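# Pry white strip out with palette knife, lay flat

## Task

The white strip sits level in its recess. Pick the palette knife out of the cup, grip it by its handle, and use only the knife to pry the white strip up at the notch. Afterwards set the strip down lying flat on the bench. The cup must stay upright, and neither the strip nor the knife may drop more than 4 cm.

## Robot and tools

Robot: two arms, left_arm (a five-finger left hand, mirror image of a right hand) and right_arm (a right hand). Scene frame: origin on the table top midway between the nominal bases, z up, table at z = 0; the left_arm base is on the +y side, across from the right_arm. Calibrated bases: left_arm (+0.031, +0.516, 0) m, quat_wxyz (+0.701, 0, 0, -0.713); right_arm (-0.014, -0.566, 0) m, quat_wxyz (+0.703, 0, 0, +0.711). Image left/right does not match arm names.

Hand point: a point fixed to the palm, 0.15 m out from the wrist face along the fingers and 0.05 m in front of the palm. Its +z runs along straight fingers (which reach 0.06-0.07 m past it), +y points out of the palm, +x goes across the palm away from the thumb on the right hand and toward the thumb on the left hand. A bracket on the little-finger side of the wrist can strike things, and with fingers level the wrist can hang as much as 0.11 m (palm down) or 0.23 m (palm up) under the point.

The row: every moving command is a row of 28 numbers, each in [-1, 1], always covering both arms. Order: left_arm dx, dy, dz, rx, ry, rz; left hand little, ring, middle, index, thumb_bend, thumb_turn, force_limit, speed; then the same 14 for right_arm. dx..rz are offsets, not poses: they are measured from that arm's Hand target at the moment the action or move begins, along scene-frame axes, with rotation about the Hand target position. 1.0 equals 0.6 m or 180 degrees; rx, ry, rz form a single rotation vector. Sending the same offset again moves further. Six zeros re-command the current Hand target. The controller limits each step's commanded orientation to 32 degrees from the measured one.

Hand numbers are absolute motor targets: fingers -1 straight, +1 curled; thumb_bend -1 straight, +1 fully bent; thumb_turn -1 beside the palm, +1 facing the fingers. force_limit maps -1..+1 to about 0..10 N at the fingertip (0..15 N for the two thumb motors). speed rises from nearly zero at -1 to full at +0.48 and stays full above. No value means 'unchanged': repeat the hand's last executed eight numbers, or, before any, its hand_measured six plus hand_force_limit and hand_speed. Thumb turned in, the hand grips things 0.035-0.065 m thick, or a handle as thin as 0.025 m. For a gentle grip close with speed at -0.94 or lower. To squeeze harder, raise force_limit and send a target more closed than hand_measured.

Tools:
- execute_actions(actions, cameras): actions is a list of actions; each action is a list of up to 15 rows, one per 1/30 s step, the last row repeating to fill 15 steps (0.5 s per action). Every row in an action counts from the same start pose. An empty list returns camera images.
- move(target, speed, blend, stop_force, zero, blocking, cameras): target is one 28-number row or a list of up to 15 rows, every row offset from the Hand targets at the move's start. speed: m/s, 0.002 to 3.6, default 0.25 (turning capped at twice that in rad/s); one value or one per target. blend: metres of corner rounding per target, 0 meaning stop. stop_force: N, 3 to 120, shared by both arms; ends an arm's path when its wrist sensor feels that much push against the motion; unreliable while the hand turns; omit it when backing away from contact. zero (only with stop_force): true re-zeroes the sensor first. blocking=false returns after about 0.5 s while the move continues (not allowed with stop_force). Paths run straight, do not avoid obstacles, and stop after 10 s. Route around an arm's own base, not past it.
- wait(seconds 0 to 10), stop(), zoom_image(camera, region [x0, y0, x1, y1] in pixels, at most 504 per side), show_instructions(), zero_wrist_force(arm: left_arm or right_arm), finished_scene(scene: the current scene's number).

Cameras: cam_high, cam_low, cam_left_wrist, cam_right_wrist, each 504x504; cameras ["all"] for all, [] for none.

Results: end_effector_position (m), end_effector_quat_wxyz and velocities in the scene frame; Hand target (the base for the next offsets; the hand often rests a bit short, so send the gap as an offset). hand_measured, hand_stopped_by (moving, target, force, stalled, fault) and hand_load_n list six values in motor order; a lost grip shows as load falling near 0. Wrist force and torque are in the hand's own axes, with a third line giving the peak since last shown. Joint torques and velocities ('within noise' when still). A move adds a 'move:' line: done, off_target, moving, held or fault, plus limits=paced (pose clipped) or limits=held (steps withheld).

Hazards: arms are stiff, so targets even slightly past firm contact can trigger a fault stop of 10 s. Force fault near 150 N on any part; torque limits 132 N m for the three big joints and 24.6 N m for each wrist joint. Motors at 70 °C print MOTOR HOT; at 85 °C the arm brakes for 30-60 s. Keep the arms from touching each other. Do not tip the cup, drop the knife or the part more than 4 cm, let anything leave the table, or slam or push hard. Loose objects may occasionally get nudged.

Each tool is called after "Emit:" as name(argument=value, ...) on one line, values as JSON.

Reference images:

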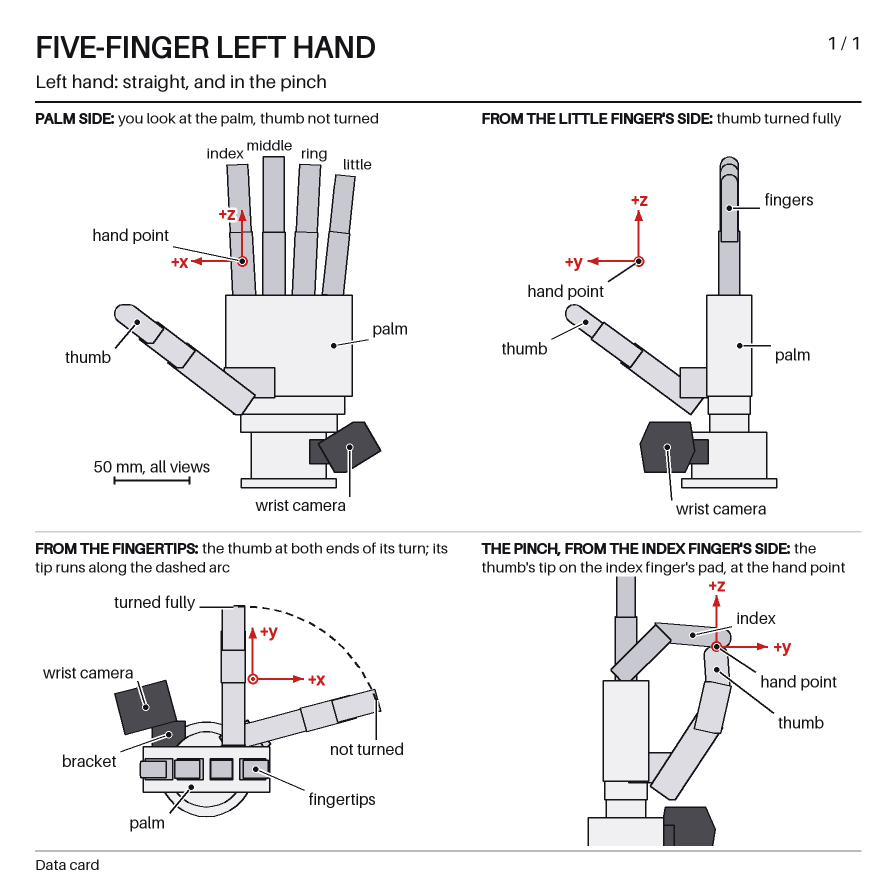

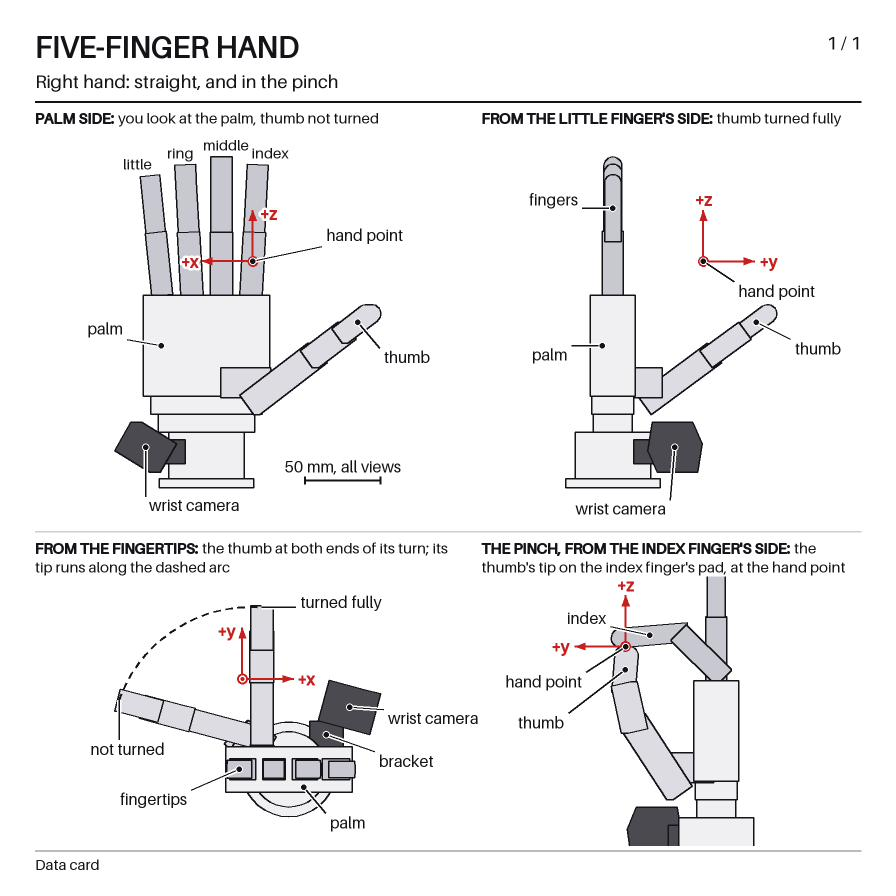

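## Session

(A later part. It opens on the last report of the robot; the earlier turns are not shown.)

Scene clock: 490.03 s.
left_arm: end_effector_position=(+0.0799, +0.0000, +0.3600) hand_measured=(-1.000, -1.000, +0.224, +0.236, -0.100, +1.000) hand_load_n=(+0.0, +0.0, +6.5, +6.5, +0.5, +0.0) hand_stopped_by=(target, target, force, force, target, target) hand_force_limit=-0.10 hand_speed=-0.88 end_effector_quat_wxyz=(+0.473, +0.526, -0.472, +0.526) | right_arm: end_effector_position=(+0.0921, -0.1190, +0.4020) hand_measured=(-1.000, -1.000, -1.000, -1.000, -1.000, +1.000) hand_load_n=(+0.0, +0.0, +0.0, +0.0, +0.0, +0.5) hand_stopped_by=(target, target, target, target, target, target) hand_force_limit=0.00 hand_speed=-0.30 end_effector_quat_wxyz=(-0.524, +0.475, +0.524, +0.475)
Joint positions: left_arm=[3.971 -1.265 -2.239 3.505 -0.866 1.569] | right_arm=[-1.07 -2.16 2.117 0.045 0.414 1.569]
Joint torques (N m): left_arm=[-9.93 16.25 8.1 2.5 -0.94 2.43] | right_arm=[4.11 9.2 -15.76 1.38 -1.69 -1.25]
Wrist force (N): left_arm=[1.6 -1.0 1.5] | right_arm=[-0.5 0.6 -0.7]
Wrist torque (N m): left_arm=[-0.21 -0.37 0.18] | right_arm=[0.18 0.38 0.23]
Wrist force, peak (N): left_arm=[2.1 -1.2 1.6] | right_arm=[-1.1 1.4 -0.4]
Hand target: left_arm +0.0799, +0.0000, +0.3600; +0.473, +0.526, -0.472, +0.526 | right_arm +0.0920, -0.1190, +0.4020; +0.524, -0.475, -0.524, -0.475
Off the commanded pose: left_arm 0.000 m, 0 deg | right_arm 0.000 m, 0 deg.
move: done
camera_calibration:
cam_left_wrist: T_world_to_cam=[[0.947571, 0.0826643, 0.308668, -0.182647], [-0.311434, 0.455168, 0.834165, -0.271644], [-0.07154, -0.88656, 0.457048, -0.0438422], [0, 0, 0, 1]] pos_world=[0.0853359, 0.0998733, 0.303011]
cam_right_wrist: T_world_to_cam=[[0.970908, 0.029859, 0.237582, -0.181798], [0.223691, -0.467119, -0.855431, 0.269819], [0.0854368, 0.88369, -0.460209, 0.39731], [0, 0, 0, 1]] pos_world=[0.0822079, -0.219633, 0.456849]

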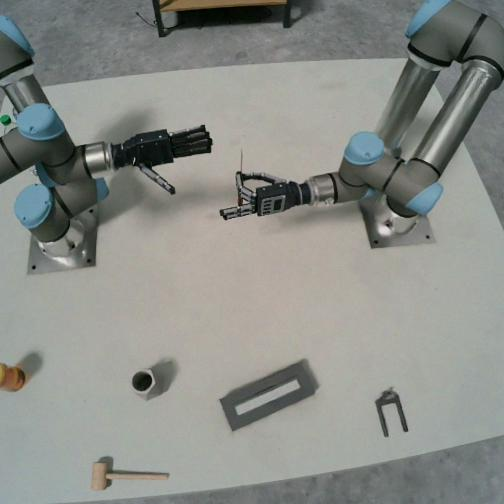

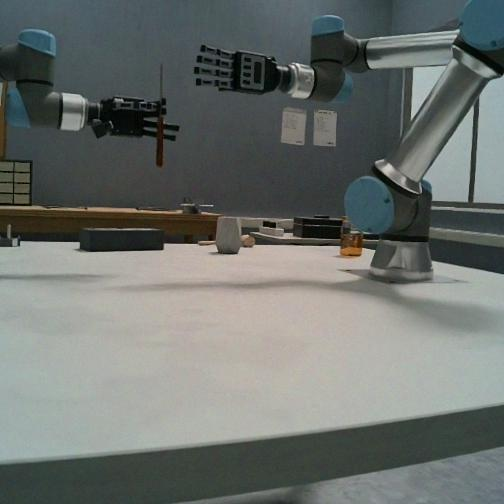

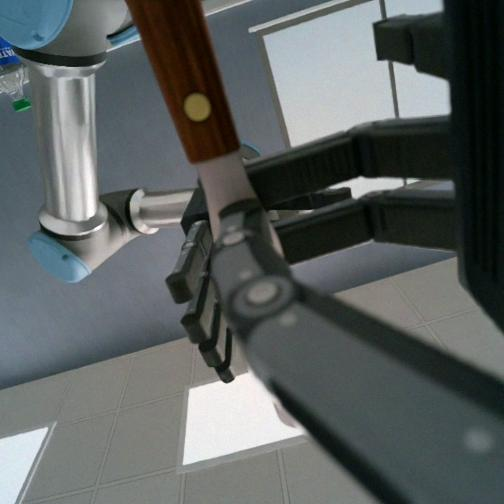

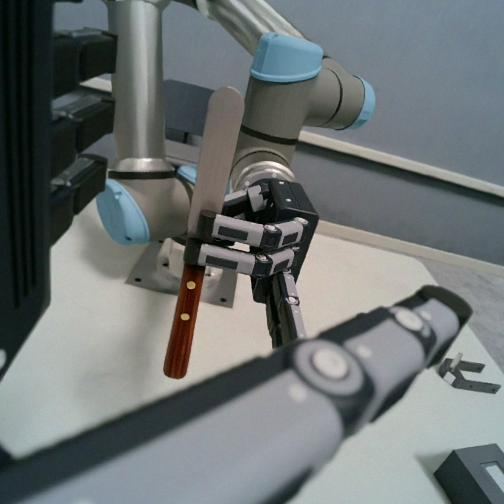

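Emit:
move(target=[0, 0, 0, 0, 0, 0, -1, -1, 0.4, 0.4, -0.1, 1, -0.1, -0.88, -0.0325, 0.1072, -0.0083, 0, 0, 0, -1, -1, -1, -1, -1, 1, 0, -0.3], speed=0.1, cameras=["cam_right_wrist", "cam_left_wrist", "cam_low"])

Emit:
zoom_image(camera="cam_low", region=[60, 30, 300, 190])

Scene clock: 499.40 s.
left_arm: end_effector_position=(+0.0799, +0.0000, +0.3600) hand_measured=(-1.000, -1.000, +0.224, +0.236, -0.100, +1.000) hand_load_n=(+0.0, +0.0, +6.5, +7.0, +1.0, +0.0) hand_stopped_by=(target, target, force, force, target, target) hand_force_limit=-0.10 hand_speed=-0.88 end_effector_quat_wxyz=(+0.473, +0.526, -0.472, +0.526) | right_arm: end_effector_position=(+0.0725, -0.0547, +0.3971) hand_measured=(-1.000, -1.000, -1.000, -1.000, -1.000, +1.000) hand_load_n=(+0.0, +0.0, +0.0, +0.0, +0.0, +0.0) hand_stopped_by=(target, target, target, target, target, target) hand_force_limit=0.00 hand_speed=-0.30 end_effector_quat_wxyz=(-0.524, +0.475, +0.524, +0.475)
Joint positions: left_arm=[3.971 -1.265 -2.239 3.505 -0.866 1.569] | right_arm=[-0.741 -1.972 2.038 -0.065 0.743 1.57]
Joint torques (N m): left_arm=[-10.98 15.98 8.61 2.39 -0.95 1.99] | right_arm=[8.75 3.61 -9.3 -0.58 1.25 -1.37]
Wrist force (N): left_arm=[1.8 -1.0 1.9] | right_arm=[-0.6 0.7 -0.7]
Wrist torque (N m): left_arm=[-0.22 -0.39 0.18] | right_arm=[0.23 0.43 0.09]
Wrist force, peak (N): left_arm=[2.0 -1.3 1.7] | right_arm=[-0.4 1.0 -1.6]
Hand target: left_arm +0.0799, +0.0000, +0.3600; +0.473, +0.526, -0.472, +0.526 | right_arm +0.0725, -0.0547, +0.3970; +0.524, -0.475, -0.524, -0.475
Off the commanded pose: left_arm 0.000 m, 0 deg | right_arm 0.000 m, 0 deg.
move: done
camera_calibration:
cam_left_wrist: T_world_to_cam=[[0.947571, 0.0826643, 0.308668, -0.182647], [-0.311434, 0.455168, 0.834165, -0.271644], [-0.07154, -0.88656, 0.457048, -0.0438422], [0, 0, 0, 1]] pos_world=[0.0853359, 0.0998733, 0.303011]
cam_right_wrist: T_world_to_cam=[[0.970946, 0.0301932, 0.237387, -0.163483], [0.223679, -0.46704, -0.855477, 0.300059], [0.0850397, 0.88372, -0.460224, 0.339938], [0, 0, 0, 1]] pos_world=[0.0627077, -0.155335, 0.45195]
Images, in order (width x height): cam_low 504x504, cam_left_wrist 504x504, cam_right_wrist 504x504.

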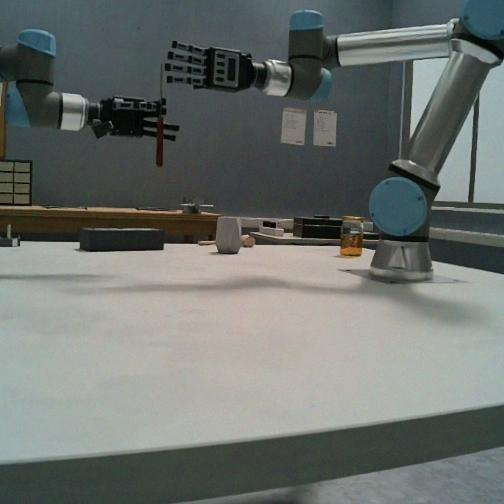

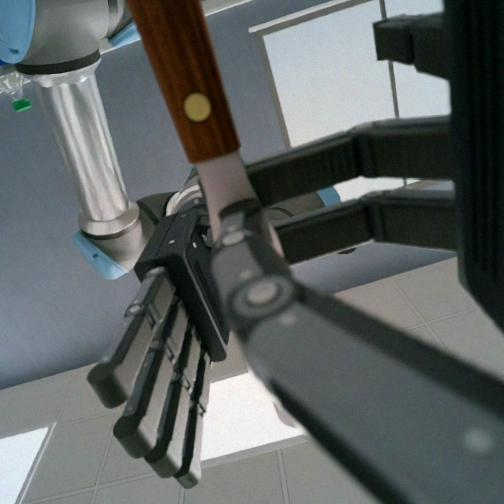

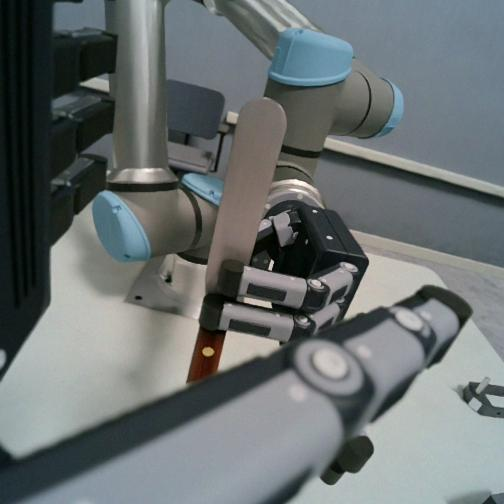

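Scaled by 2.100 from the camera's 504x504 image, which has a finer 720x720 frame.

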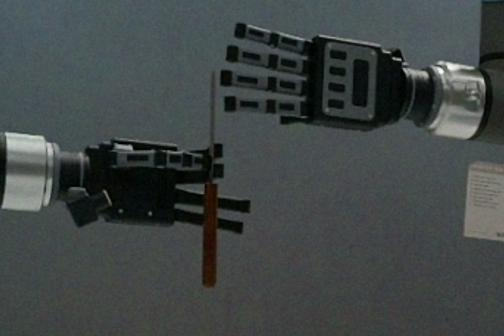

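Emit:
move(target=[0, 0, 0, 0, 0, 0, -1, -1, 0.4, 0.4, -0.1, 1, -0.1, -0.88, -0.0083, 0.0928, 0, 0, 0, 0, -1, -1, -1, -1, -1, 1, 0, -0.3], speed=0.08, stop_force=8, cameras=["cam_right_wrist", "cam_left_wrist", "cam_low"])

Emit:
zoom_image(camera="cam_low", region=[90, 30, 230, 170])

Scene clock: 518.77 s.
left_arm: end_effector_position=(+0.0799, +0.0000, +0.3600) hand_measured=(-1.000, -1.000, +0.224, +0.236, -0.100, +1.000) hand_load_n=(+0.0, +0.0, +6.0, +6.5, +1.0, -0.5) hand_stopped_by=(target, target, force, force, target, target) hand_force_limit=-0.10 hand_speed=-0.88 end_effector_quat_wxyz=(+0.473, +0.526, -0.472, +0.526) | right_arm: end_effector_position=(+0.0675, +0.0010, +0.3971) hand_measured=(-1.000, -1.000, -1.000, -1.000, -1.000, +1.000) hand_load_n=(+0.0, +0.0, +0.0, +0.0, +0.0, +0.5) hand_stopped_by=(target, target, target, target, target, target) hand_force_limit=0.00 hand_speed=-0.30 end_effector_quat_wxyz=(-0.524, +0.475, +0.524, +0.475)
Joint positions: left_arm=[3.971 -1.265 -2.239 3.505 -0.866 1.569] | right_arm=[-0.592 -1.816 1.936 -0.119 0.891 1.57]
Joint torques (N m): left_arm=[-10.35 16.88 8.02 2.23 -0.7 1.91] | right_arm=[0.23 -2.21 -9.48 0.18 1.38 -1.75]
Wrist force (N): left_arm=[1.8 -1.1 1.8] | right_arm=[-0.8 0.6 -0.6]
Wrist torque (N m): left_arm=[-0.23 -0.39 0.19] | right_arm=[0.26 0.46 0.05]
Wrist force, peak (N): left_arm=[1.7 -1.2 1.9] | right_arm=[-0.5 0.7 -1.5]
Hand target: left_arm +0.0799, +0.0000, +0.3600; +0.473, +0.526, -0.472, +0.526 | right_arm +0.0675, +0.0010, +0.3970; +0.524, -0.475, -0.524, -0.475
Off the commanded pose: left_arm 0.000 m, 0 deg | right_arm 0.000 m, 0 deg.
move: done
camera_calibration:
cam_left_wrist: T_world_to_cam=[[0.947571, 0.0826643, 0.308668, -0.182647], [-0.311434, 0.455168, 0.834165, -0.271644], [-0.07154, -0.88656, 0.457048, -0.0438422], [0, 0, 0, 1]] pos_world=[0.0853359, 0.0998733, 0.303011]
cam_right_wrist: T_world_to_cam=[[0.970938, 0.0301072, 0.237431, -0.160314], [0.223677, -0.46706, -0.855467, 0.327099], [0.0851389, 0.883713, -0.46022, 0.291085], [0, 0, 0, 1]] pos_world=[0.0577078, -0.0996343, 0.45185]
Images, in order (width x height): cam_low 504x504, cam_left_wrist 504x504, cam_right_wrist 504x504.

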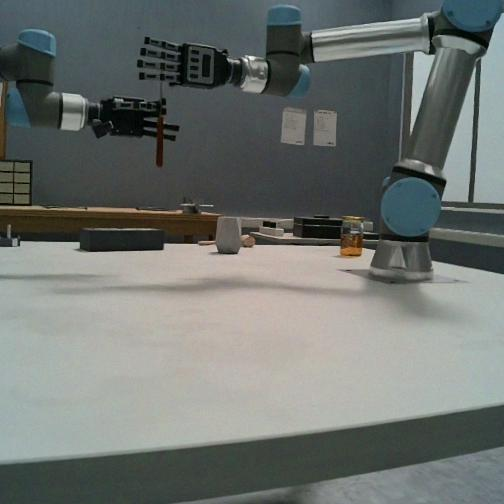

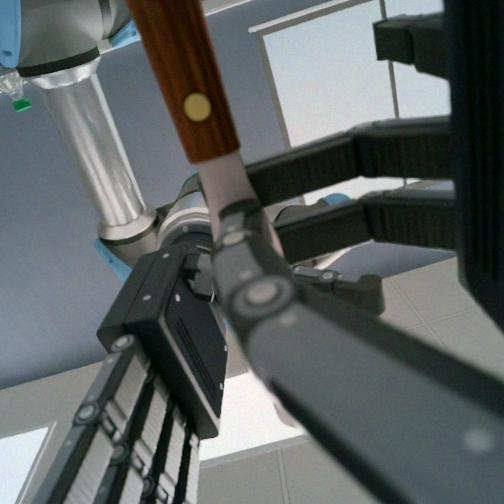

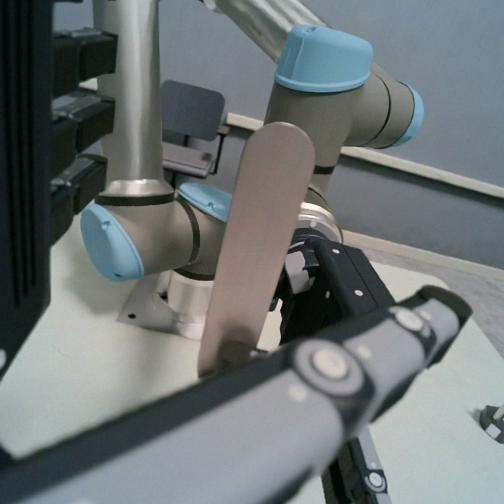

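Scaled by 3.600 from the camera's 504x504 image, which has a finer 720x720 frame.

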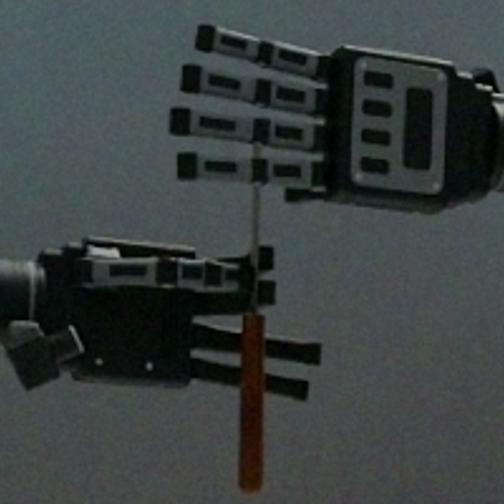

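Emit:
move(target=[0, 0, 0, 0, 0, 0, -1, -1, 0.4, 0.4, -0.1, 1, -0.1, -0.88, 0, 0, 0, 0, 0, 0, -1, -1, -0.15, -0.15, 0.0, 1, -0.7, -0.6], cameras=["cam_right_wrist", "cam_left_wrist", "cam_low"])

Emit:
zoom_image(camera="cam_low", region=[110, 30, 210, 130])

Scene clock: 527.80 s.
left_arm: end_effector_position=(+0.0799, +0.0000, +0.3600) hand_measured=(-1.000, -1.000, +0.224, +0.236, -0.100, +1.000) hand_load_n=(+0.0, +0.0, +6.5, +6.5, +1.0, -0.5) hand_stopped_by=(target, target, force, force, target, target) hand_force_limit=-0.10 hand_speed=-0.88 end_effector_quat_wxyz=(+0.473, +0.526, -0.472, +0.526) | right_arm: end_effector_position=(+0.0675, +0.0010, +0.3970) hand_measured=(-1.000, -1.000, -0.150, -0.150, +0.000, +1.000) hand_load_n=(+0.0, +0.0, +0.0, +0.0, +0.0, +0.5) hand_stopped_by=(target, target, target, target, target, target) hand_force_limit=-0.70 hand_speed=-0.60 end_effector_quat_wxyz=(-0.524, +0.475, +0.524, +0.475)
Joint positions: left_arm=[3.971 -1.265 -2.239 3.505 -0.866 1.569] | right_arm=[-0.592 -1.816 1.936 -0.119 0.891 1.57]
Joint torques (N m): left_arm=[-10.24 17.01 7.28 2.4 -0.92 1.71] | right_arm=[10.15 -1.17 -8.81 -0.6 1.45 -1.73]
Wrist force (N): left_arm=[1.7 -1.0 1.7] | right_arm=[-0.5 0.5 -0.8]
Wrist torque (N m): left_arm=[-0.21 -0.38 0.18] | right_arm=[0.26 0.41 0.07]
Wrist force, peak (N): left_arm=[2.0 -1.0 1.8] | right_arm=[-0.8 0.8 -0.8]
Hand target: left_arm +0.0799, +0.0000, +0.3600; +0.473, +0.526, -0.472, +0.526 | right_arm +0.0675, +0.0010, +0.3970; +0.524, -0.475, -0.524, -0.475
Off the commanded pose: left_arm 0.000 m, 0 deg | right_arm 0.000 m, 0 deg.
move: done
camera_calibration:
cam_left_wrist: T_world_to_cam=[[0.947571, 0.0826643, 0.308668, -0.182647], [-0.311434, 0.455168, 0.834165, -0.271644], [-0.07154, -0.88656, 0.457048, -0.0438422], [0, 0, 0, 1]] pos_world=[0.0853359, 0.0998733, 0.303011]
cam_right_wrist: T_world_to_cam=[[0.970933, 0.030117, 0.237449, -0.160321], [0.223697, -0.467059, -0.855462, 0.327096], [0.085139, 0.883713, -0.46022, 0.291085], [0, 0, 0, 1]] pos_world=[0.0577078, -0.0996343, 0.45185]
Images, in order (width x height): cam_low 504x504, cam_left_wrist 504x504, cam_right_wrist 504x504.

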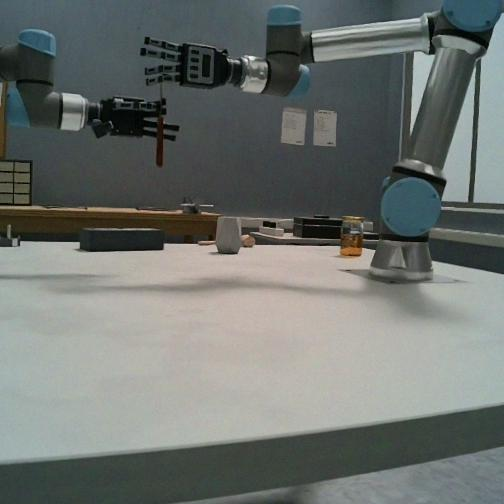

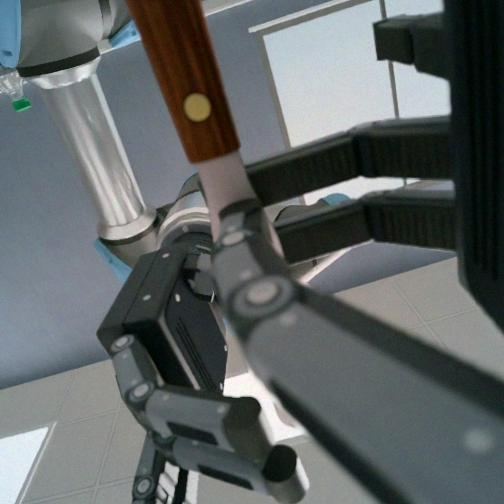

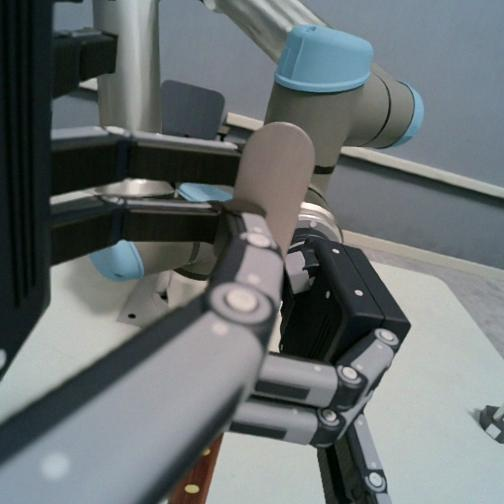

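Scaled by 5.040 from the camera's 504x504 image, which has a finer 720x720 frame.

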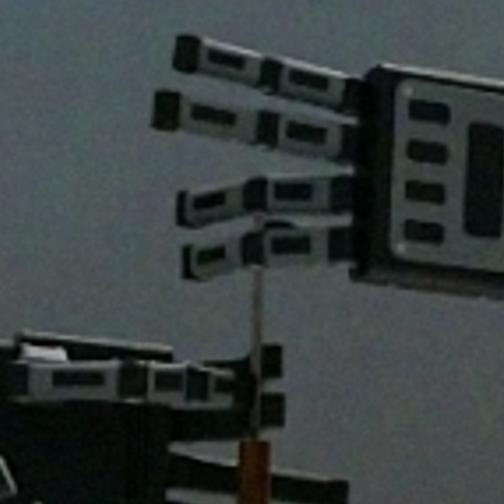

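Emit:
move(target=[0, 0, 0, 0, 0, 0, -1, -1, 0.4, 0.4, -0.1, 1, -0.1, -0.88, 0, 0, 0, 0, 0, 0, -1, -1, 0.5, 0.5, 0.0, 1, -0.7, -0.88], cameras=["cam_right_wrist", "cam_left_wrist", "cam_low"])

Emit:
zoom_image(camera="cam_low", region=[110, 30, 210, 130])

Emit:
zoom_image(camera="cam_right_wrist", region=[150, 80, 400, 330])

Scene clock: 533.03 s.
left_arm: end_effector_position=(+0.0799, +0.0000, +0.3600) hand_measured=(-1.000, -1.000, +0.224, +0.236, -0.100, +1.000) hand_load_n=(+0.0, +0.0, +5.5, +8.5, +1.0, +0.0) hand_stopped_by=(target, target, force, force, target, target) hand_force_limit=-0.10 hand_speed=-0.88 end_effector_quat_wxyz=(+0.473, +0.526, -0.472, +0.526) | right_arm: end_effector_position=(+0.0675, +0.0010, +0.3970) hand_measured=(-1.000, -1.000, +0.206, +0.216, +0.000, +1.000) hand_load_n=(+0.0, +0.0, +1.0, +8.5, +0.5, +0.0) hand_stopped_by=(target, target, force, force, target, target) hand_force_limit=-0.70 hand_speed=-0.88 end_effector_quat_wxyz=(-0.524, +0.475, +0.524, +0.475)
Joint positions: left_arm=[3.971 -1.265 -2.239 3.505 -0.866 1.569] | right_arm=[-0.592 -1.816 1.936 -0.119 0.891 1.57]
Joint torques (N m): left_arm=[-10.74 15.74 8.24 2.41 -0.66 1.38] | right_arm=[9.51 -1.31 -10.41 -1.43 1.19 -1.86]
Wrist force (N): left_arm=[1.6 -1.5 3.5] | right_arm=[-0.5 0.1 1.4]
Wrist torque (N m): left_arm=[-0.22 -0.43 0.19] | right_arm=[0.27 0.50 0.06]
Wrist force, peak (N): left_arm=[1.8 -1.6 3.6] | right_arm=[-0.7 0.0 1.5]
Hand target: left_arm +0.0799, +0.0000, +0.3600; +0.473, +0.526, -0.472, +0.526 | right_arm +0.0675, +0.0010, +0.3970; +0.524, -0.475, -0.524, -0.475
Off the commanded pose: left_arm 0.000 m, 0 deg | right_arm 0.000 m, 0 deg.
move: done
camera_calibration:
cam_left_wrist: T_world_to_cam=[[0.947571, 0.0826643, 0.308668, -0.182647], [-0.311434, 0.455168, 0.834165, -0.271644], [-0.07154, -0.88656, 0.457048, -0.0438422], [0, 0, 0, 1]] pos_world=[0.0853359, 0.0998733, 0.303011]
cam_right_wrist: T_world_to_cam=[[0.970933, 0.030117, 0.237449, -0.160321], [0.223697, -0.467059, -0.855462, 0.327096], [0.085139, 0.883713, -0.46022, 0.291085], [0, 0, 0, 1]] pos_world=[0.0577078, -0.0996343, 0.45185]
Images, in order (width x height): cam_low 504x504, cam_left_wrist 504x504, cam_right_wrist 504x504.

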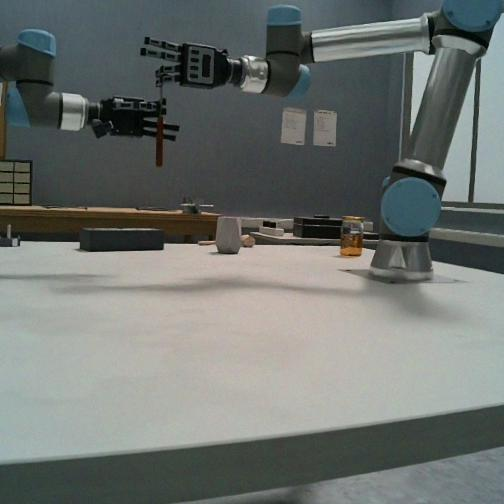

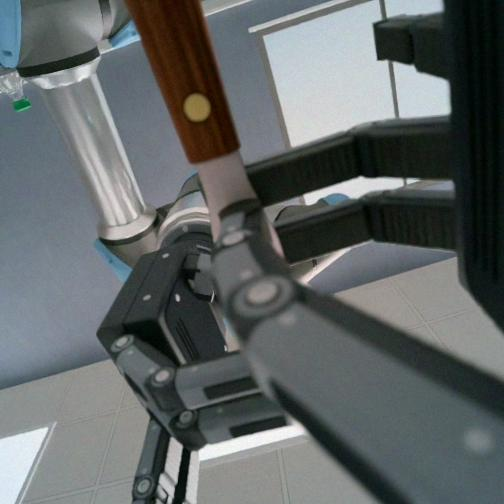

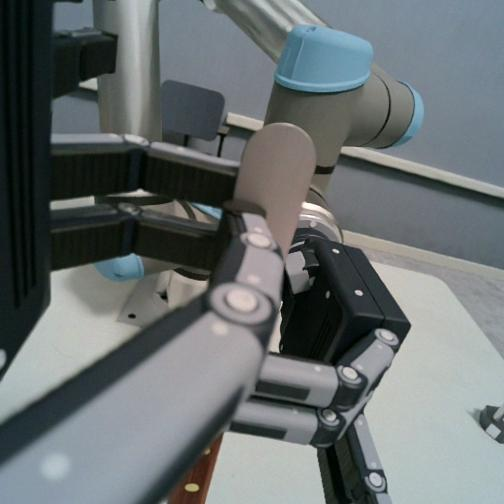

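Scaled by 5.040 from the camera's 504x504 image, which has a finer 720x720 frame.

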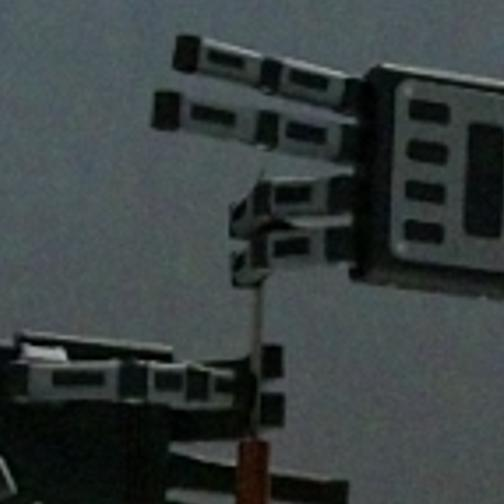

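Scaled by 2.016 from the camera's 504x504 image, which has a finer 720x720 frame.

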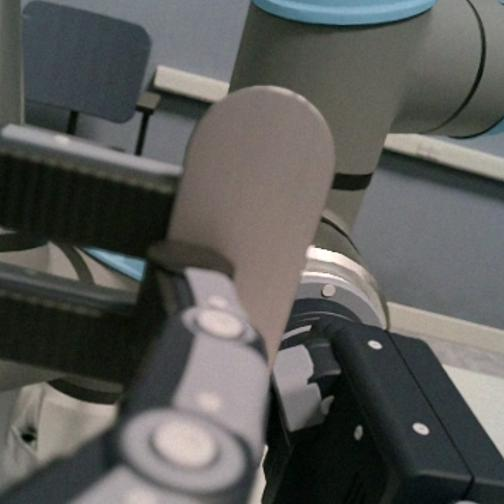

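Emit:
move(target=[0, 0, 0, 0, 0, 0, -1, -1, 0.4, 0.4, -0.1, 1, -0.1, -0.88, 0, 0, 0, 0, 0, 0, -1, -1, 0.45, 0.5, 0.0, 1, -0.3, -0.88], cameras=["cam_right_wrist"])

Scene clock: 536.93 s.
left_arm: end_effector_position=(+0.0799, +0.0000, +0.3600) hand_measured=(-1.000, -1.000, +0.224, +0.236, -0.100, +1.000) hand_load_n=(+0.0, +0.0, +4.5, +9.5, +1.0, +0.0) hand_stopped_by=(target, target, force, force, target, target) hand_force_limit=-0.10 hand_speed=-0.88 end_effector_quat_wxyz=(+0.473, +0.526, -0.472, +0.526) | right_arm: end_effector_position=(+0.0675, +0.0010, +0.3970) hand_measured=(-1.000, -1.000, +0.214, +0.216, +0.000, +1.000) hand_load_n=(+0.0, +0.0, +6.0, +7.5, +1.0, +0.0) hand_stopped_by=(target, target, force, force, target, target) hand_force_limit=-0.30 hand_speed=-0.88 end_effector_quat_wxyz=(-0.524, +0.475, +0.524, +0.475)
Joint positions: left_arm=[3.971 -1.265 -2.239 3.505 -0.866 1.569] | right_arm=[-0.592 -1.816 1.936 -0.119 0.891 1.57]
Joint torques (N m): left_arm=[-9.43 16.99 7.05 2.31 -0.51 1.23] | right_arm=[9.72 -2.44 -11.75 -1.92 1.41 -1.93]
Wrist force (N): left_arm=[1.3 -1.4 3.2] | right_arm=[-0.2 0.1 0.9]
Wrist torque (N m): left_arm=[-0.24 -0.46 0.19] | right_arm=[0.27 0.45 0.06]
Wrist force, peak (N): left_arm=[1.7 -1.8 3.8] | right_arm=[-0.5 -0.1 1.6]
Hand target: left_arm +0.0799, +0.0000, +0.3600; +0.473, +0.526, -0.472, +0.526 | right_arm +0.0675, +0.0010, +0.3970; +0.524, -0.475, -0.524, -0.475
Off the commanded pose: left_arm 0.000 m, 0 deg | right_arm 0.000 m, 0 deg.
move: done
camera_calibration:
cam_right_wrist: T_world_to_cam=[[0.970933, 0.030117, 0.237449, -0.160321], [0.223697, -0.467059, -0.855462, 0.327096], [0.085139, 0.883713, -0.46022, 0.291085], [0, 0, 0, 1]] pos_world=[0.0577078, -0.0996343, 0.45185]
Images, in order (width x height): cam_right_wrist 504x504.

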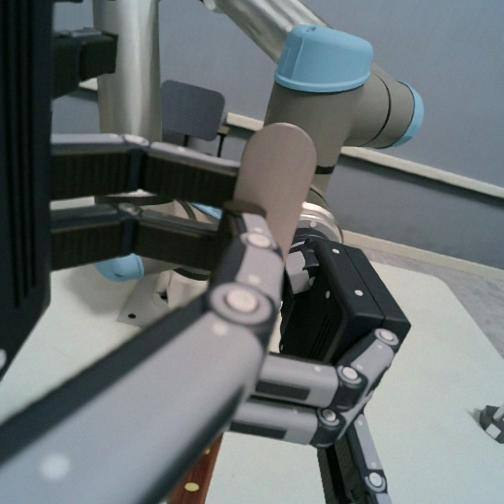

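Emit:
move(target=[[0, 0, 0, 0, 0, 0, -1, -1, -0.2, -0.2, -0.1, 1, -0.1, -0.7, 0, 0, 0, 0, 0, 0, -1, -1, 0.45, 0.5, 0.0, 1, -0.3, -0.88], [0, 0, 0, 0, 0, 0, -1, -1, -1, -1, -1, 1, -0.1, -0.5, 0, 0, 0, 0, 0, 0, -1, -1, 0.45, 0.5, 0.0, 1, -0.3, -0.88]], cameras=["cam_right_wrist", "cam_left_wrist", "cam_low"])

Emit:
zoom_image(camera="cam_low", region=[110, 50, 210, 170])

Scene clock: 542.20 s.
left_arm: end_effector_position=(+0.0799, +0.0000, +0.3600) hand_measured=(-1.000, -1.000, -1.000, -1.000, -1.000, +1.000) hand_load_n=(+0.0, +0.0, +0.0, +0.0, +0.0, -0.5) hand_stopped_by=(target, target, target, target, target, target) hand_force_limit=-0.10 hand_speed=-0.50 end_effector_quat_wxyz=(+0.473, +0.526, -0.472, +0.526) | right_arm: end_effector_position=(+0.0675, +0.0010, +0.3970) hand_measured=(-1.000, -1.000, +0.214, +0.216, +0.000, +1.000) hand_load_n=(+0.0, +0.0, +5.5, +6.0, +1.0, +0.0) hand_stopped_by=(target, target, force, force, target, target) hand_force_limit=-0.30 hand_speed=-0.88 end_effector_quat_wxyz=(-0.524, +0.475, +0.524, +0.475)
Joint positions: left_arm=[3.971 -1.265 -2.239 3.505 -0.866 1.569] | right_arm=[-0.592 -1.816 1.936 -0.119 0.891 1.57]
Joint torques (N m): left_arm=[-10.16 16.65 9.25 2.09 -0.35 1.19] | right_arm=[9.38 -3.22 -12.93 -1.97 1.32 -1.73]
Wrist force (N): left_arm=[1.8 -1.1 1.7] | right_arm=[-1.1 0.6 -0.8]
Wrist torque (N m): left_arm=[-0.24 -0.36 0.17] | right_arm=[0.27 0.46 0.06]
Wrist force, peak (N): left_arm=[1.3 -1.6 3.4] | right_arm=[-1.0 0.8 -0.9]
Hand target: left_arm +0.0799, +0.0000, +0.3600; +0.473, +0.526, -0.472, +0.526 | right_arm +0.0675, +0.0010, +0.3970; +0.524, -0.475, -0.524, -0.475
Off the commanded pose: left_arm 0.000 m, 0 deg | right_arm 0.000 m, 0 deg.
move: done
camera_calibration:
cam_left_wrist: T_world_to_cam=[[0.947571, 0.0826643, 0.308668, -0.182647], [-0.311434, 0.455168, 0.834165, -0.271644], [-0.07154, -0.88656, 0.457048, -0.0438422], [0, 0, 0, 1]] pos_world=[0.0853359, 0.0998733, 0.303011]
cam_right_wrist: T_world_to_cam=[[0.970933, 0.030117, 0.237449, -0.160321], [0.223697, -0.467059, -0.855462, 0.327096], [0.085139, 0.883713, -0.46022, 0.291085], [0, 0, 0, 1]] pos_world=[0.0577078, -0.0996343, 0.45185]
Images, in order (width x height): cam_low 504x504, cam_left_wrist 504x504, cam_right_wrist 504x504.

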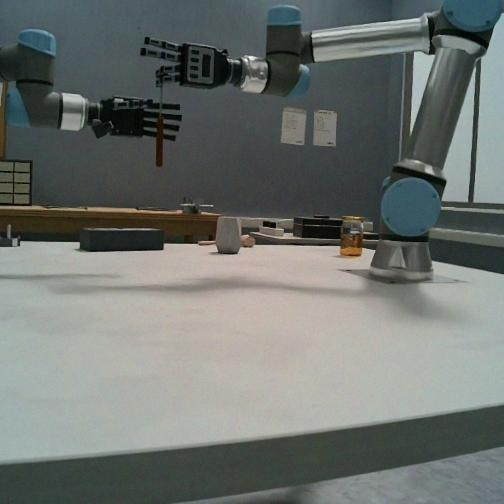

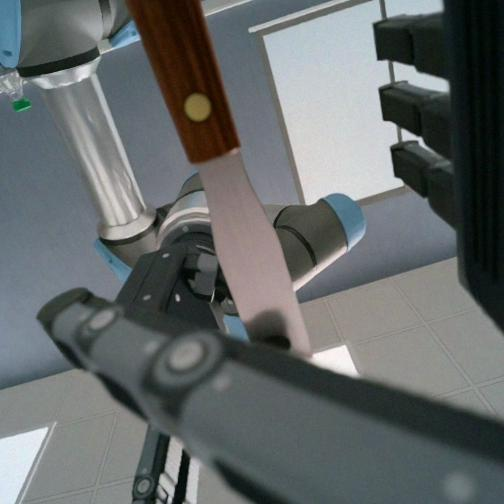

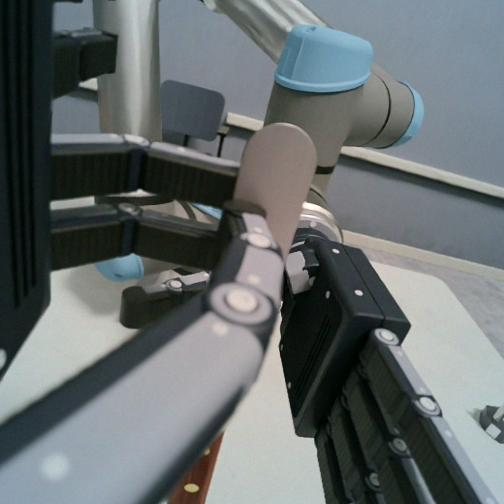

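Scaled by 4.200 from the camera's 504x504 image, which has a finer 720x720 frame.

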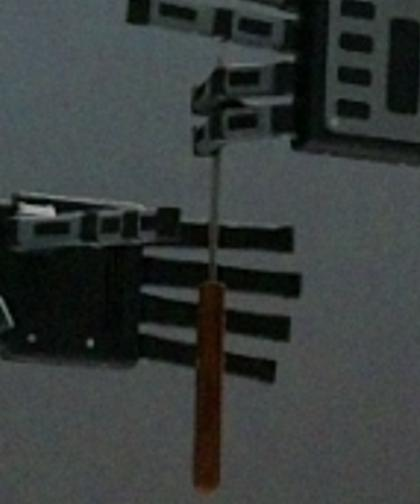

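Emit:
move(target=[[0, 0.01, -0.0808, 0, 0, 0, -1, -1, -1, -1, -1, 1, -0.1, -0.5, 0, 0, 0, 0, 0, 0, -1, -1, 0.45, 0.5, 0.0, 1, -0.3, -0.88]], speed=0.06, stop_force=6, cameras=["cam_right_wrist", "cam_left_wrist", "cam_low"])

Emit:
zoom_image(camera="cam_low", region=[110, 70, 210, 180])

Scene clock: 555.73 s.
left_arm: end_effector_position=(+0.0800, +0.0060, +0.3115) hand_measured=(-1.000, -1.000, -1.000, -1.000, -1.000, +1.000) hand_load_n=(+0.0, +0.0, -0.5, +0.0, +0.0, +0.0) hand_stopped_by=(target, target, target, target, target, target) hand_force_limit=-0.10 hand_speed=-0.50 end_effector_quat_wxyz=(+0.473, +0.526, -0.472, +0.526) | right_arm: end_effector_position=(+0.0675, +0.0010, +0.3970) hand_measured=(-1.000, -1.000, +0.214, +0.216, +0.000, +1.000) hand_load_n=(+0.0, +0.0, +5.5, +6.0, +1.0, +0.0) hand_stopped_by=(target, target, force, force, target, target) hand_force_limit=-0.30 hand_speed=-0.88 end_effector_quat_wxyz=(-0.524, +0.475, +0.524, +0.475)
Joint positions: left_arm=[3.99 -1.311 -2.345 3.657 -0.847 1.569] | right_arm=[-0.592 -1.816 1.936 -0.119 0.891 1.57]
Joint torques (N m): left_arm=[-11.79 17.39 27.1 2.7 -1.26 -3.02] | right_arm=[8.49 -4.44 -14.9 -2.17 1.17 -1.68]
Wrist force (N): left_arm=[2.0 -0.8 1.8] | right_arm=[-0.9 0.6 -0.7]
Wrist torque (N m): left_arm=[-0.19 -0.38 0.14] | right_arm=[0.27 0.45 0.07]
Wrist force, peak (N): left_arm=[2.5 -1.1 1.8] | right_arm=[-1.1 0.6 -0.8]
Hand target: left_arm +0.0799, +0.0060, +0.3115; +0.473, +0.526, -0.472, +0.526 | right_arm +0.0675, +0.0010, +0.3970; +0.524, -0.475, -0.524, -0.475
Off the commanded pose: left_arm 0.000 m, 0 deg | right_arm 0.000 m, 0 deg.
move: done
camera_calibration:
cam_left_wrist: T_world_to_cam=[[0.947571, 0.0826643, 0.308668, -0.168173], [-0.311434, 0.455168, 0.834165, -0.233918], [-0.07154, -0.88656, 0.457048, -0.016356], [0, 0, 0, 1]] pos_world=[0.0853359, 0.105873, 0.254511]
cam_right_wrist: T_world_to_cam=[[0.970933, 0.030117, 0.237449, -0.160321], [0.223697, -0.467059, -0.855462, 0.327096], [0.085139, 0.883713, -0.46022, 0.291085], [0, 0, 0, 1]] pos_world=[0.0577078, -0.0996343, 0.45185]
Images, in order (width x height): cam_low 504x504, cam_left_wrist 504x504, cam_right_wrist 504x504.

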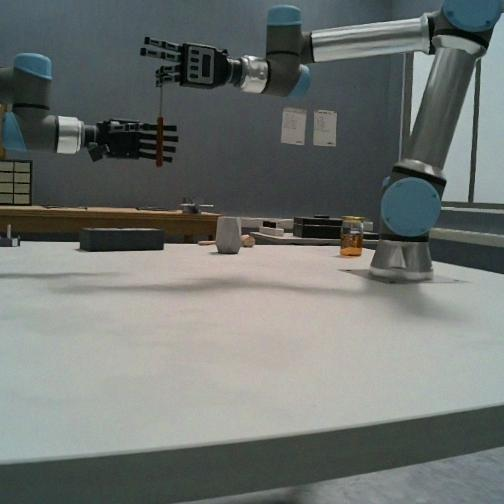

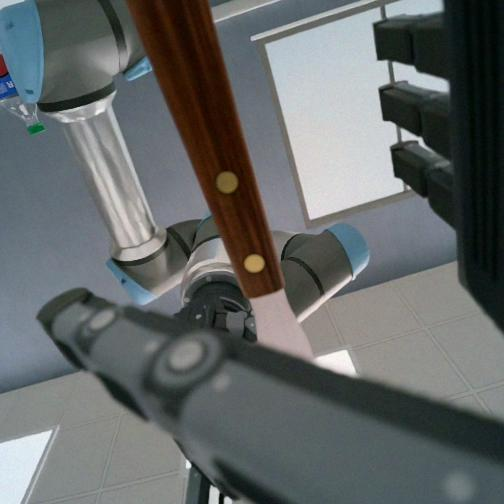

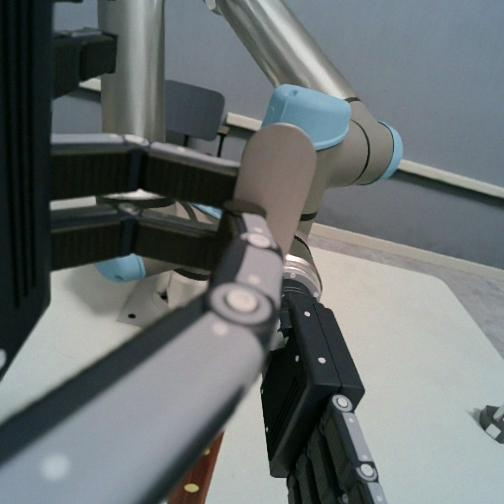

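Scaled by 4.582 from the camera's 504x504 image, which has a finer 720x720 frame.

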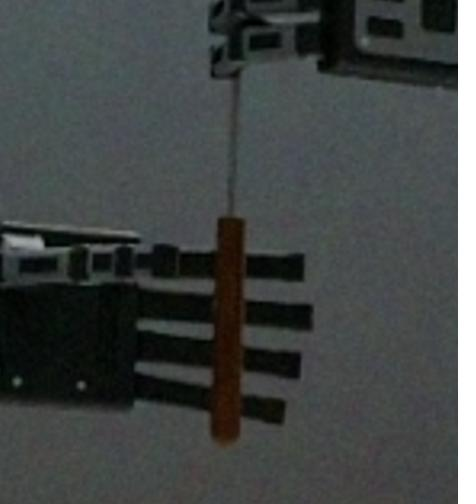

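Emit:
move(target=[[0, 0, 0, 0, 0, 0, -1, -1, -1, -1, -0.1, 1, -0.85, -0.8, 0, 0, 0, 0, 0, 0, -1, -1, 0.45, 0.5, 0.0, 1, -0.3, -0.88]], cameras=["cam_left_wrist", "cam_low"])

Emit:
zoom_image(camera="cam_low", region=[110, 70, 210, 180])

Scene clock: 564.93 s.
left_arm: end_effector_position=(+0.0799, +0.0060, +0.3115) hand_measured=(-1.000, -1.000, -1.000, -1.000, -0.100, +1.000) hand_load_n=(+0.0, +0.0, +0.0, +0.0, +0.0, +0.0) hand_stopped_by=(target, target, target, target, target, target) hand_force_limit=-0.85 hand_speed=-0.80 end_effector_quat_wxyz=(+0.473, +0.526, -0.472, +0.526) | right_arm: end_effector_position=(+0.0675, +0.0010, +0.3970) hand_measured=(-1.000, -1.000, +0.214, +0.216, +0.000, +1.000) hand_load_n=(+0.0, +0.0, +5.5, +6.0, +1.0, +0.0) hand_stopped_by=(target, target, force, force, target, target) hand_force_limit=-0.30 hand_speed=-0.88 end_effector_quat_wxyz=(-0.524, +0.475, +0.524, +0.475)
Joint positions: left_arm=[3.99 -1.311 -2.345 3.657 -0.847 1.569] | right_arm=[-0.592 -1.816 1.936 -0.119 0.891 1.57]
Joint torques (N m): left_arm=[-13.75 17.01 27 2.79 -1.17 -2.67] | right_arm=[8.96 -4.43 -16.37 -2.09 1.27 -1.64]
Wrist force (N): left_arm=[1.8 -0.8 1.6] | right_arm=[-1.0 0.6 -0.8]
Wrist torque (N m): left_arm=[-0.18 -0.36 0.14] | right_arm=[0.28 0.46 0.06]
Wrist force, peak (N): left_arm=[2.2 -1.0 1.6] | right_arm=[-1.1 0.6 -0.7]
Hand target: left_arm +0.0799, +0.0060, +0.3115; +0.473, +0.526, -0.472, +0.526 | right_arm +0.0675, +0.0010, +0.3970; +0.524, -0.475, -0.524, -0.475
Off the commanded pose: left_arm 0.000 m, 0 deg | right_arm 0.000 m, 0 deg.
move: done
camera_calibration:
cam_left_wrist: T_world_to_cam=[[0.947571, 0.0826643, 0.308668, -0.168173], [-0.311434, 0.455168, 0.834165, -0.233918], [-0.07154, -0.88656, 0.457048, -0.016356], [0, 0, 0, 1]] pos_world=[0.0853359, 0.105873, 0.254511]
Images, in order (width x height): cam_low 504x504, cam_left_wrist 504x504.

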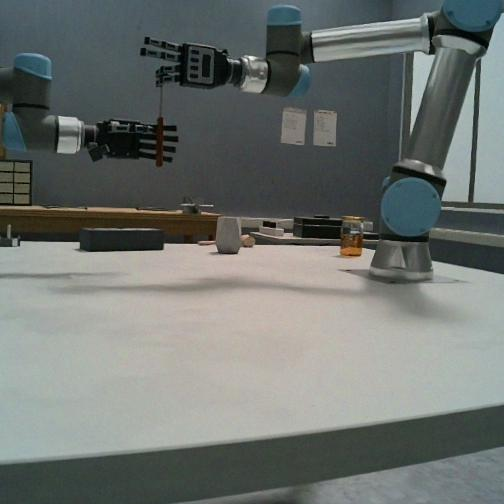

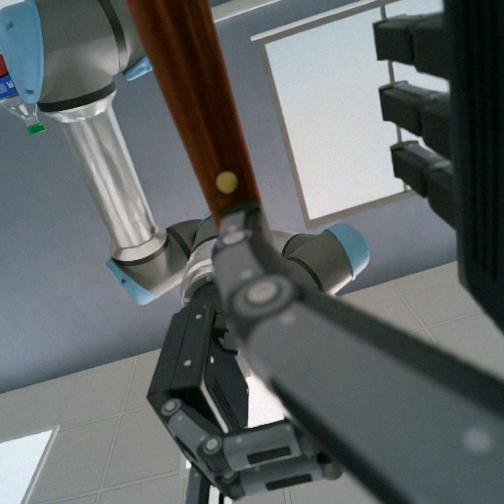

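Scaled by 4.582 from the camera's 504x504 image, which has a finer 720x720 frame.

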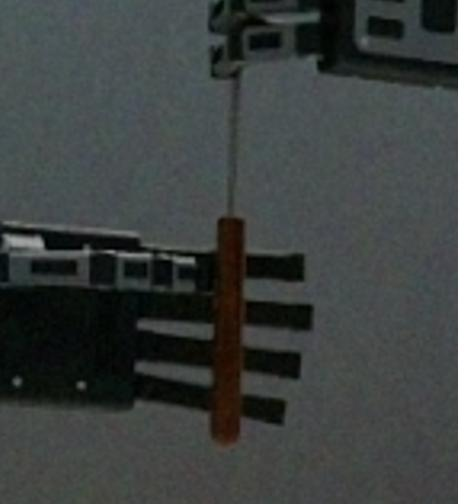

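Emit:
move(target=[[0, 0, 0, 0, 0, 0, -0.3, -0.3, -0.25, -0.25, -0.1, 1, -0.85, -0.6, 0, 0, 0, 0, 0, 0, -1, -1, 0.45, 0.5, 0.0, 1, -0.3, -0.88], [0, 0, 0, 0, 0, 0, 0.4, 0.4, 0.4, 0.4, -0.1, 1, -0.8, -0.92, 0, 0, 0, 0, 0, 0, -1, -1, 0.45, 0.5, 0.0, 1, -0.3, -0.88]], cameras=["cam_left_wrist", "cam_low", "cam_right_wrist"])

Emit:
zoom_image(camera="cam_low", region=[110, 70, 210, 180])

Scene clock: 572.63 s.
left_arm: end_effector_position=(+0.0799, +0.0060, +0.3115) hand_measured=(+0.088, +0.058, +0.062, +0.064, -0.100, +1.000) hand_load_n=(+1.5, +2.0, +1.5, +1.0, +1.5, +0.0) hand_stopped_by=(force, force, force, force, target, target) hand_force_limit=-0.80 hand_speed=-0.92 end_effector_quat_wxyz=(+0.473, +0.526, -0.472, +0.526) | right_arm: end_effector_position=(+0.0675, +0.0010, +0.3970) hand_measured=(-1.000, -1.000, +0.214, +0.216, +0.000, +1.000) hand_load_n=(+0.0, +0.0, +3.5, +9.5, +1.5, +0.0) hand_stopped_by=(target, target, force, force, target, target) hand_force_limit=-0.30 hand_speed=-0.88 end_effector_quat_wxyz=(-0.524, +0.475, +0.524, +0.475)
Joint positions: left_arm=[3.99 -1.311 -2.345 3.657 -0.847 1.569] | right_arm=[-0.592 -1.816 1.936 -0.119 0.891 1.57]
Joint torques (N m): left_arm=[-10.51 16.54 25.14 2.13 -0.85 -2.62] | right_arm=[9.06 -5.96 -17.69 -1.98 1.22 -1.84]
Wrist force (N): left_arm=[1.0 -1.2 1.2] | right_arm=[-0.1 0.2 -1.0]
Wrist torque (N m): left_arm=[-0.22 -0.21 0.19] | right_arm=[0.26 0.54 0.11]
Wrist force, peak (N): left_arm=[1.6 -1.6 2.4] | right_arm=[-1.1 0.7 -0.8]
Hand target: left_arm +0.0799, +0.0060, +0.3115; +0.473, +0.526, -0.472, +0.526 | right_arm +0.0675, +0.0010, +0.3970; +0.524, -0.475, -0.524, -0.475
Off the commanded pose: left_arm 0.000 m, 0 deg | right_arm 0.000 m, 0 deg.
move: done
camera_calibration:
cam_left_wrist: T_world_to_cam=[[0.947571, 0.0826643, 0.308668, -0.168173], [-0.311434, 0.455168, 0.834165, -0.233918], [-0.07154, -0.88656, 0.457048, -0.016356], [0, 0, 0, 1]] pos_world=[0.0853359, 0.105873, 0.254511]
cam_right_wrist: T_world_to_cam=[[0.970933, 0.030117, 0.237449, -0.160321], [0.223697, -0.467059, -0.855462, 0.327096], [0.085139, 0.883713, -0.46022, 0.291085], [0, 0, 0, 1]] pos_world=[0.0577078, -0.0996343, 0.45185]
Images, in order (width x height): cam_low 504x504, cam_left_wrist 504x504, cam_right_wrist 504x504.

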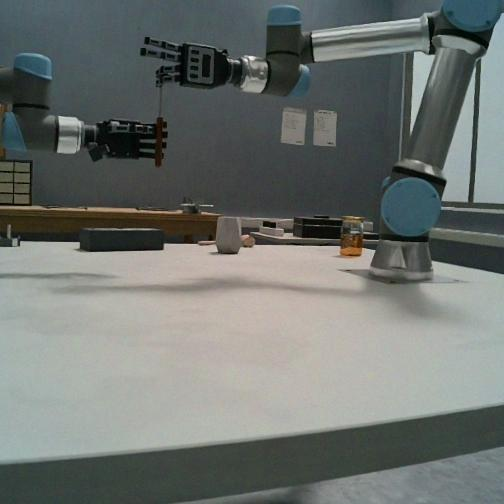

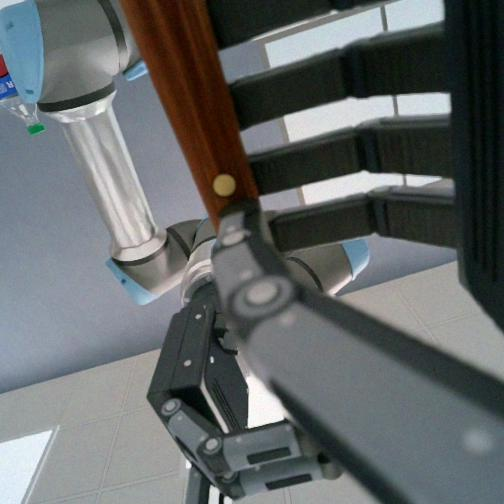

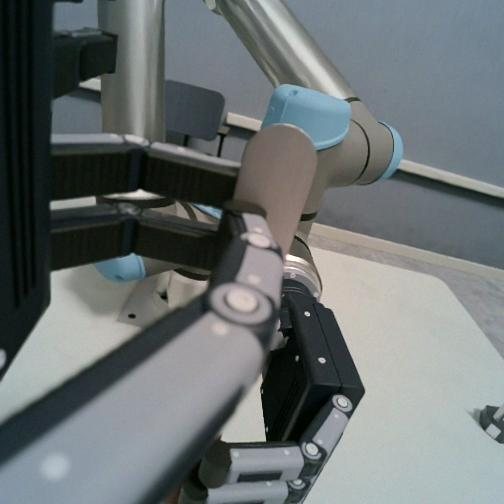

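Scaled by 4.582 from the camera's 504x504 image, which has a finer 720x720 frame.

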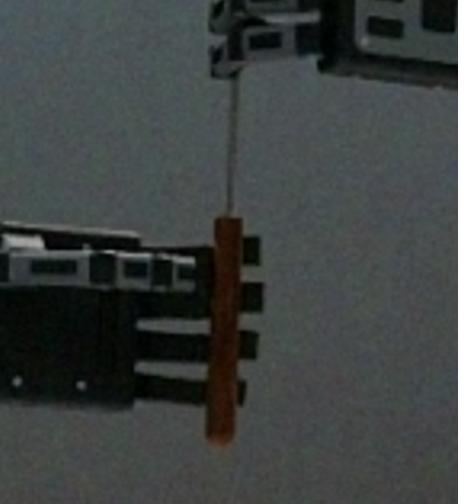

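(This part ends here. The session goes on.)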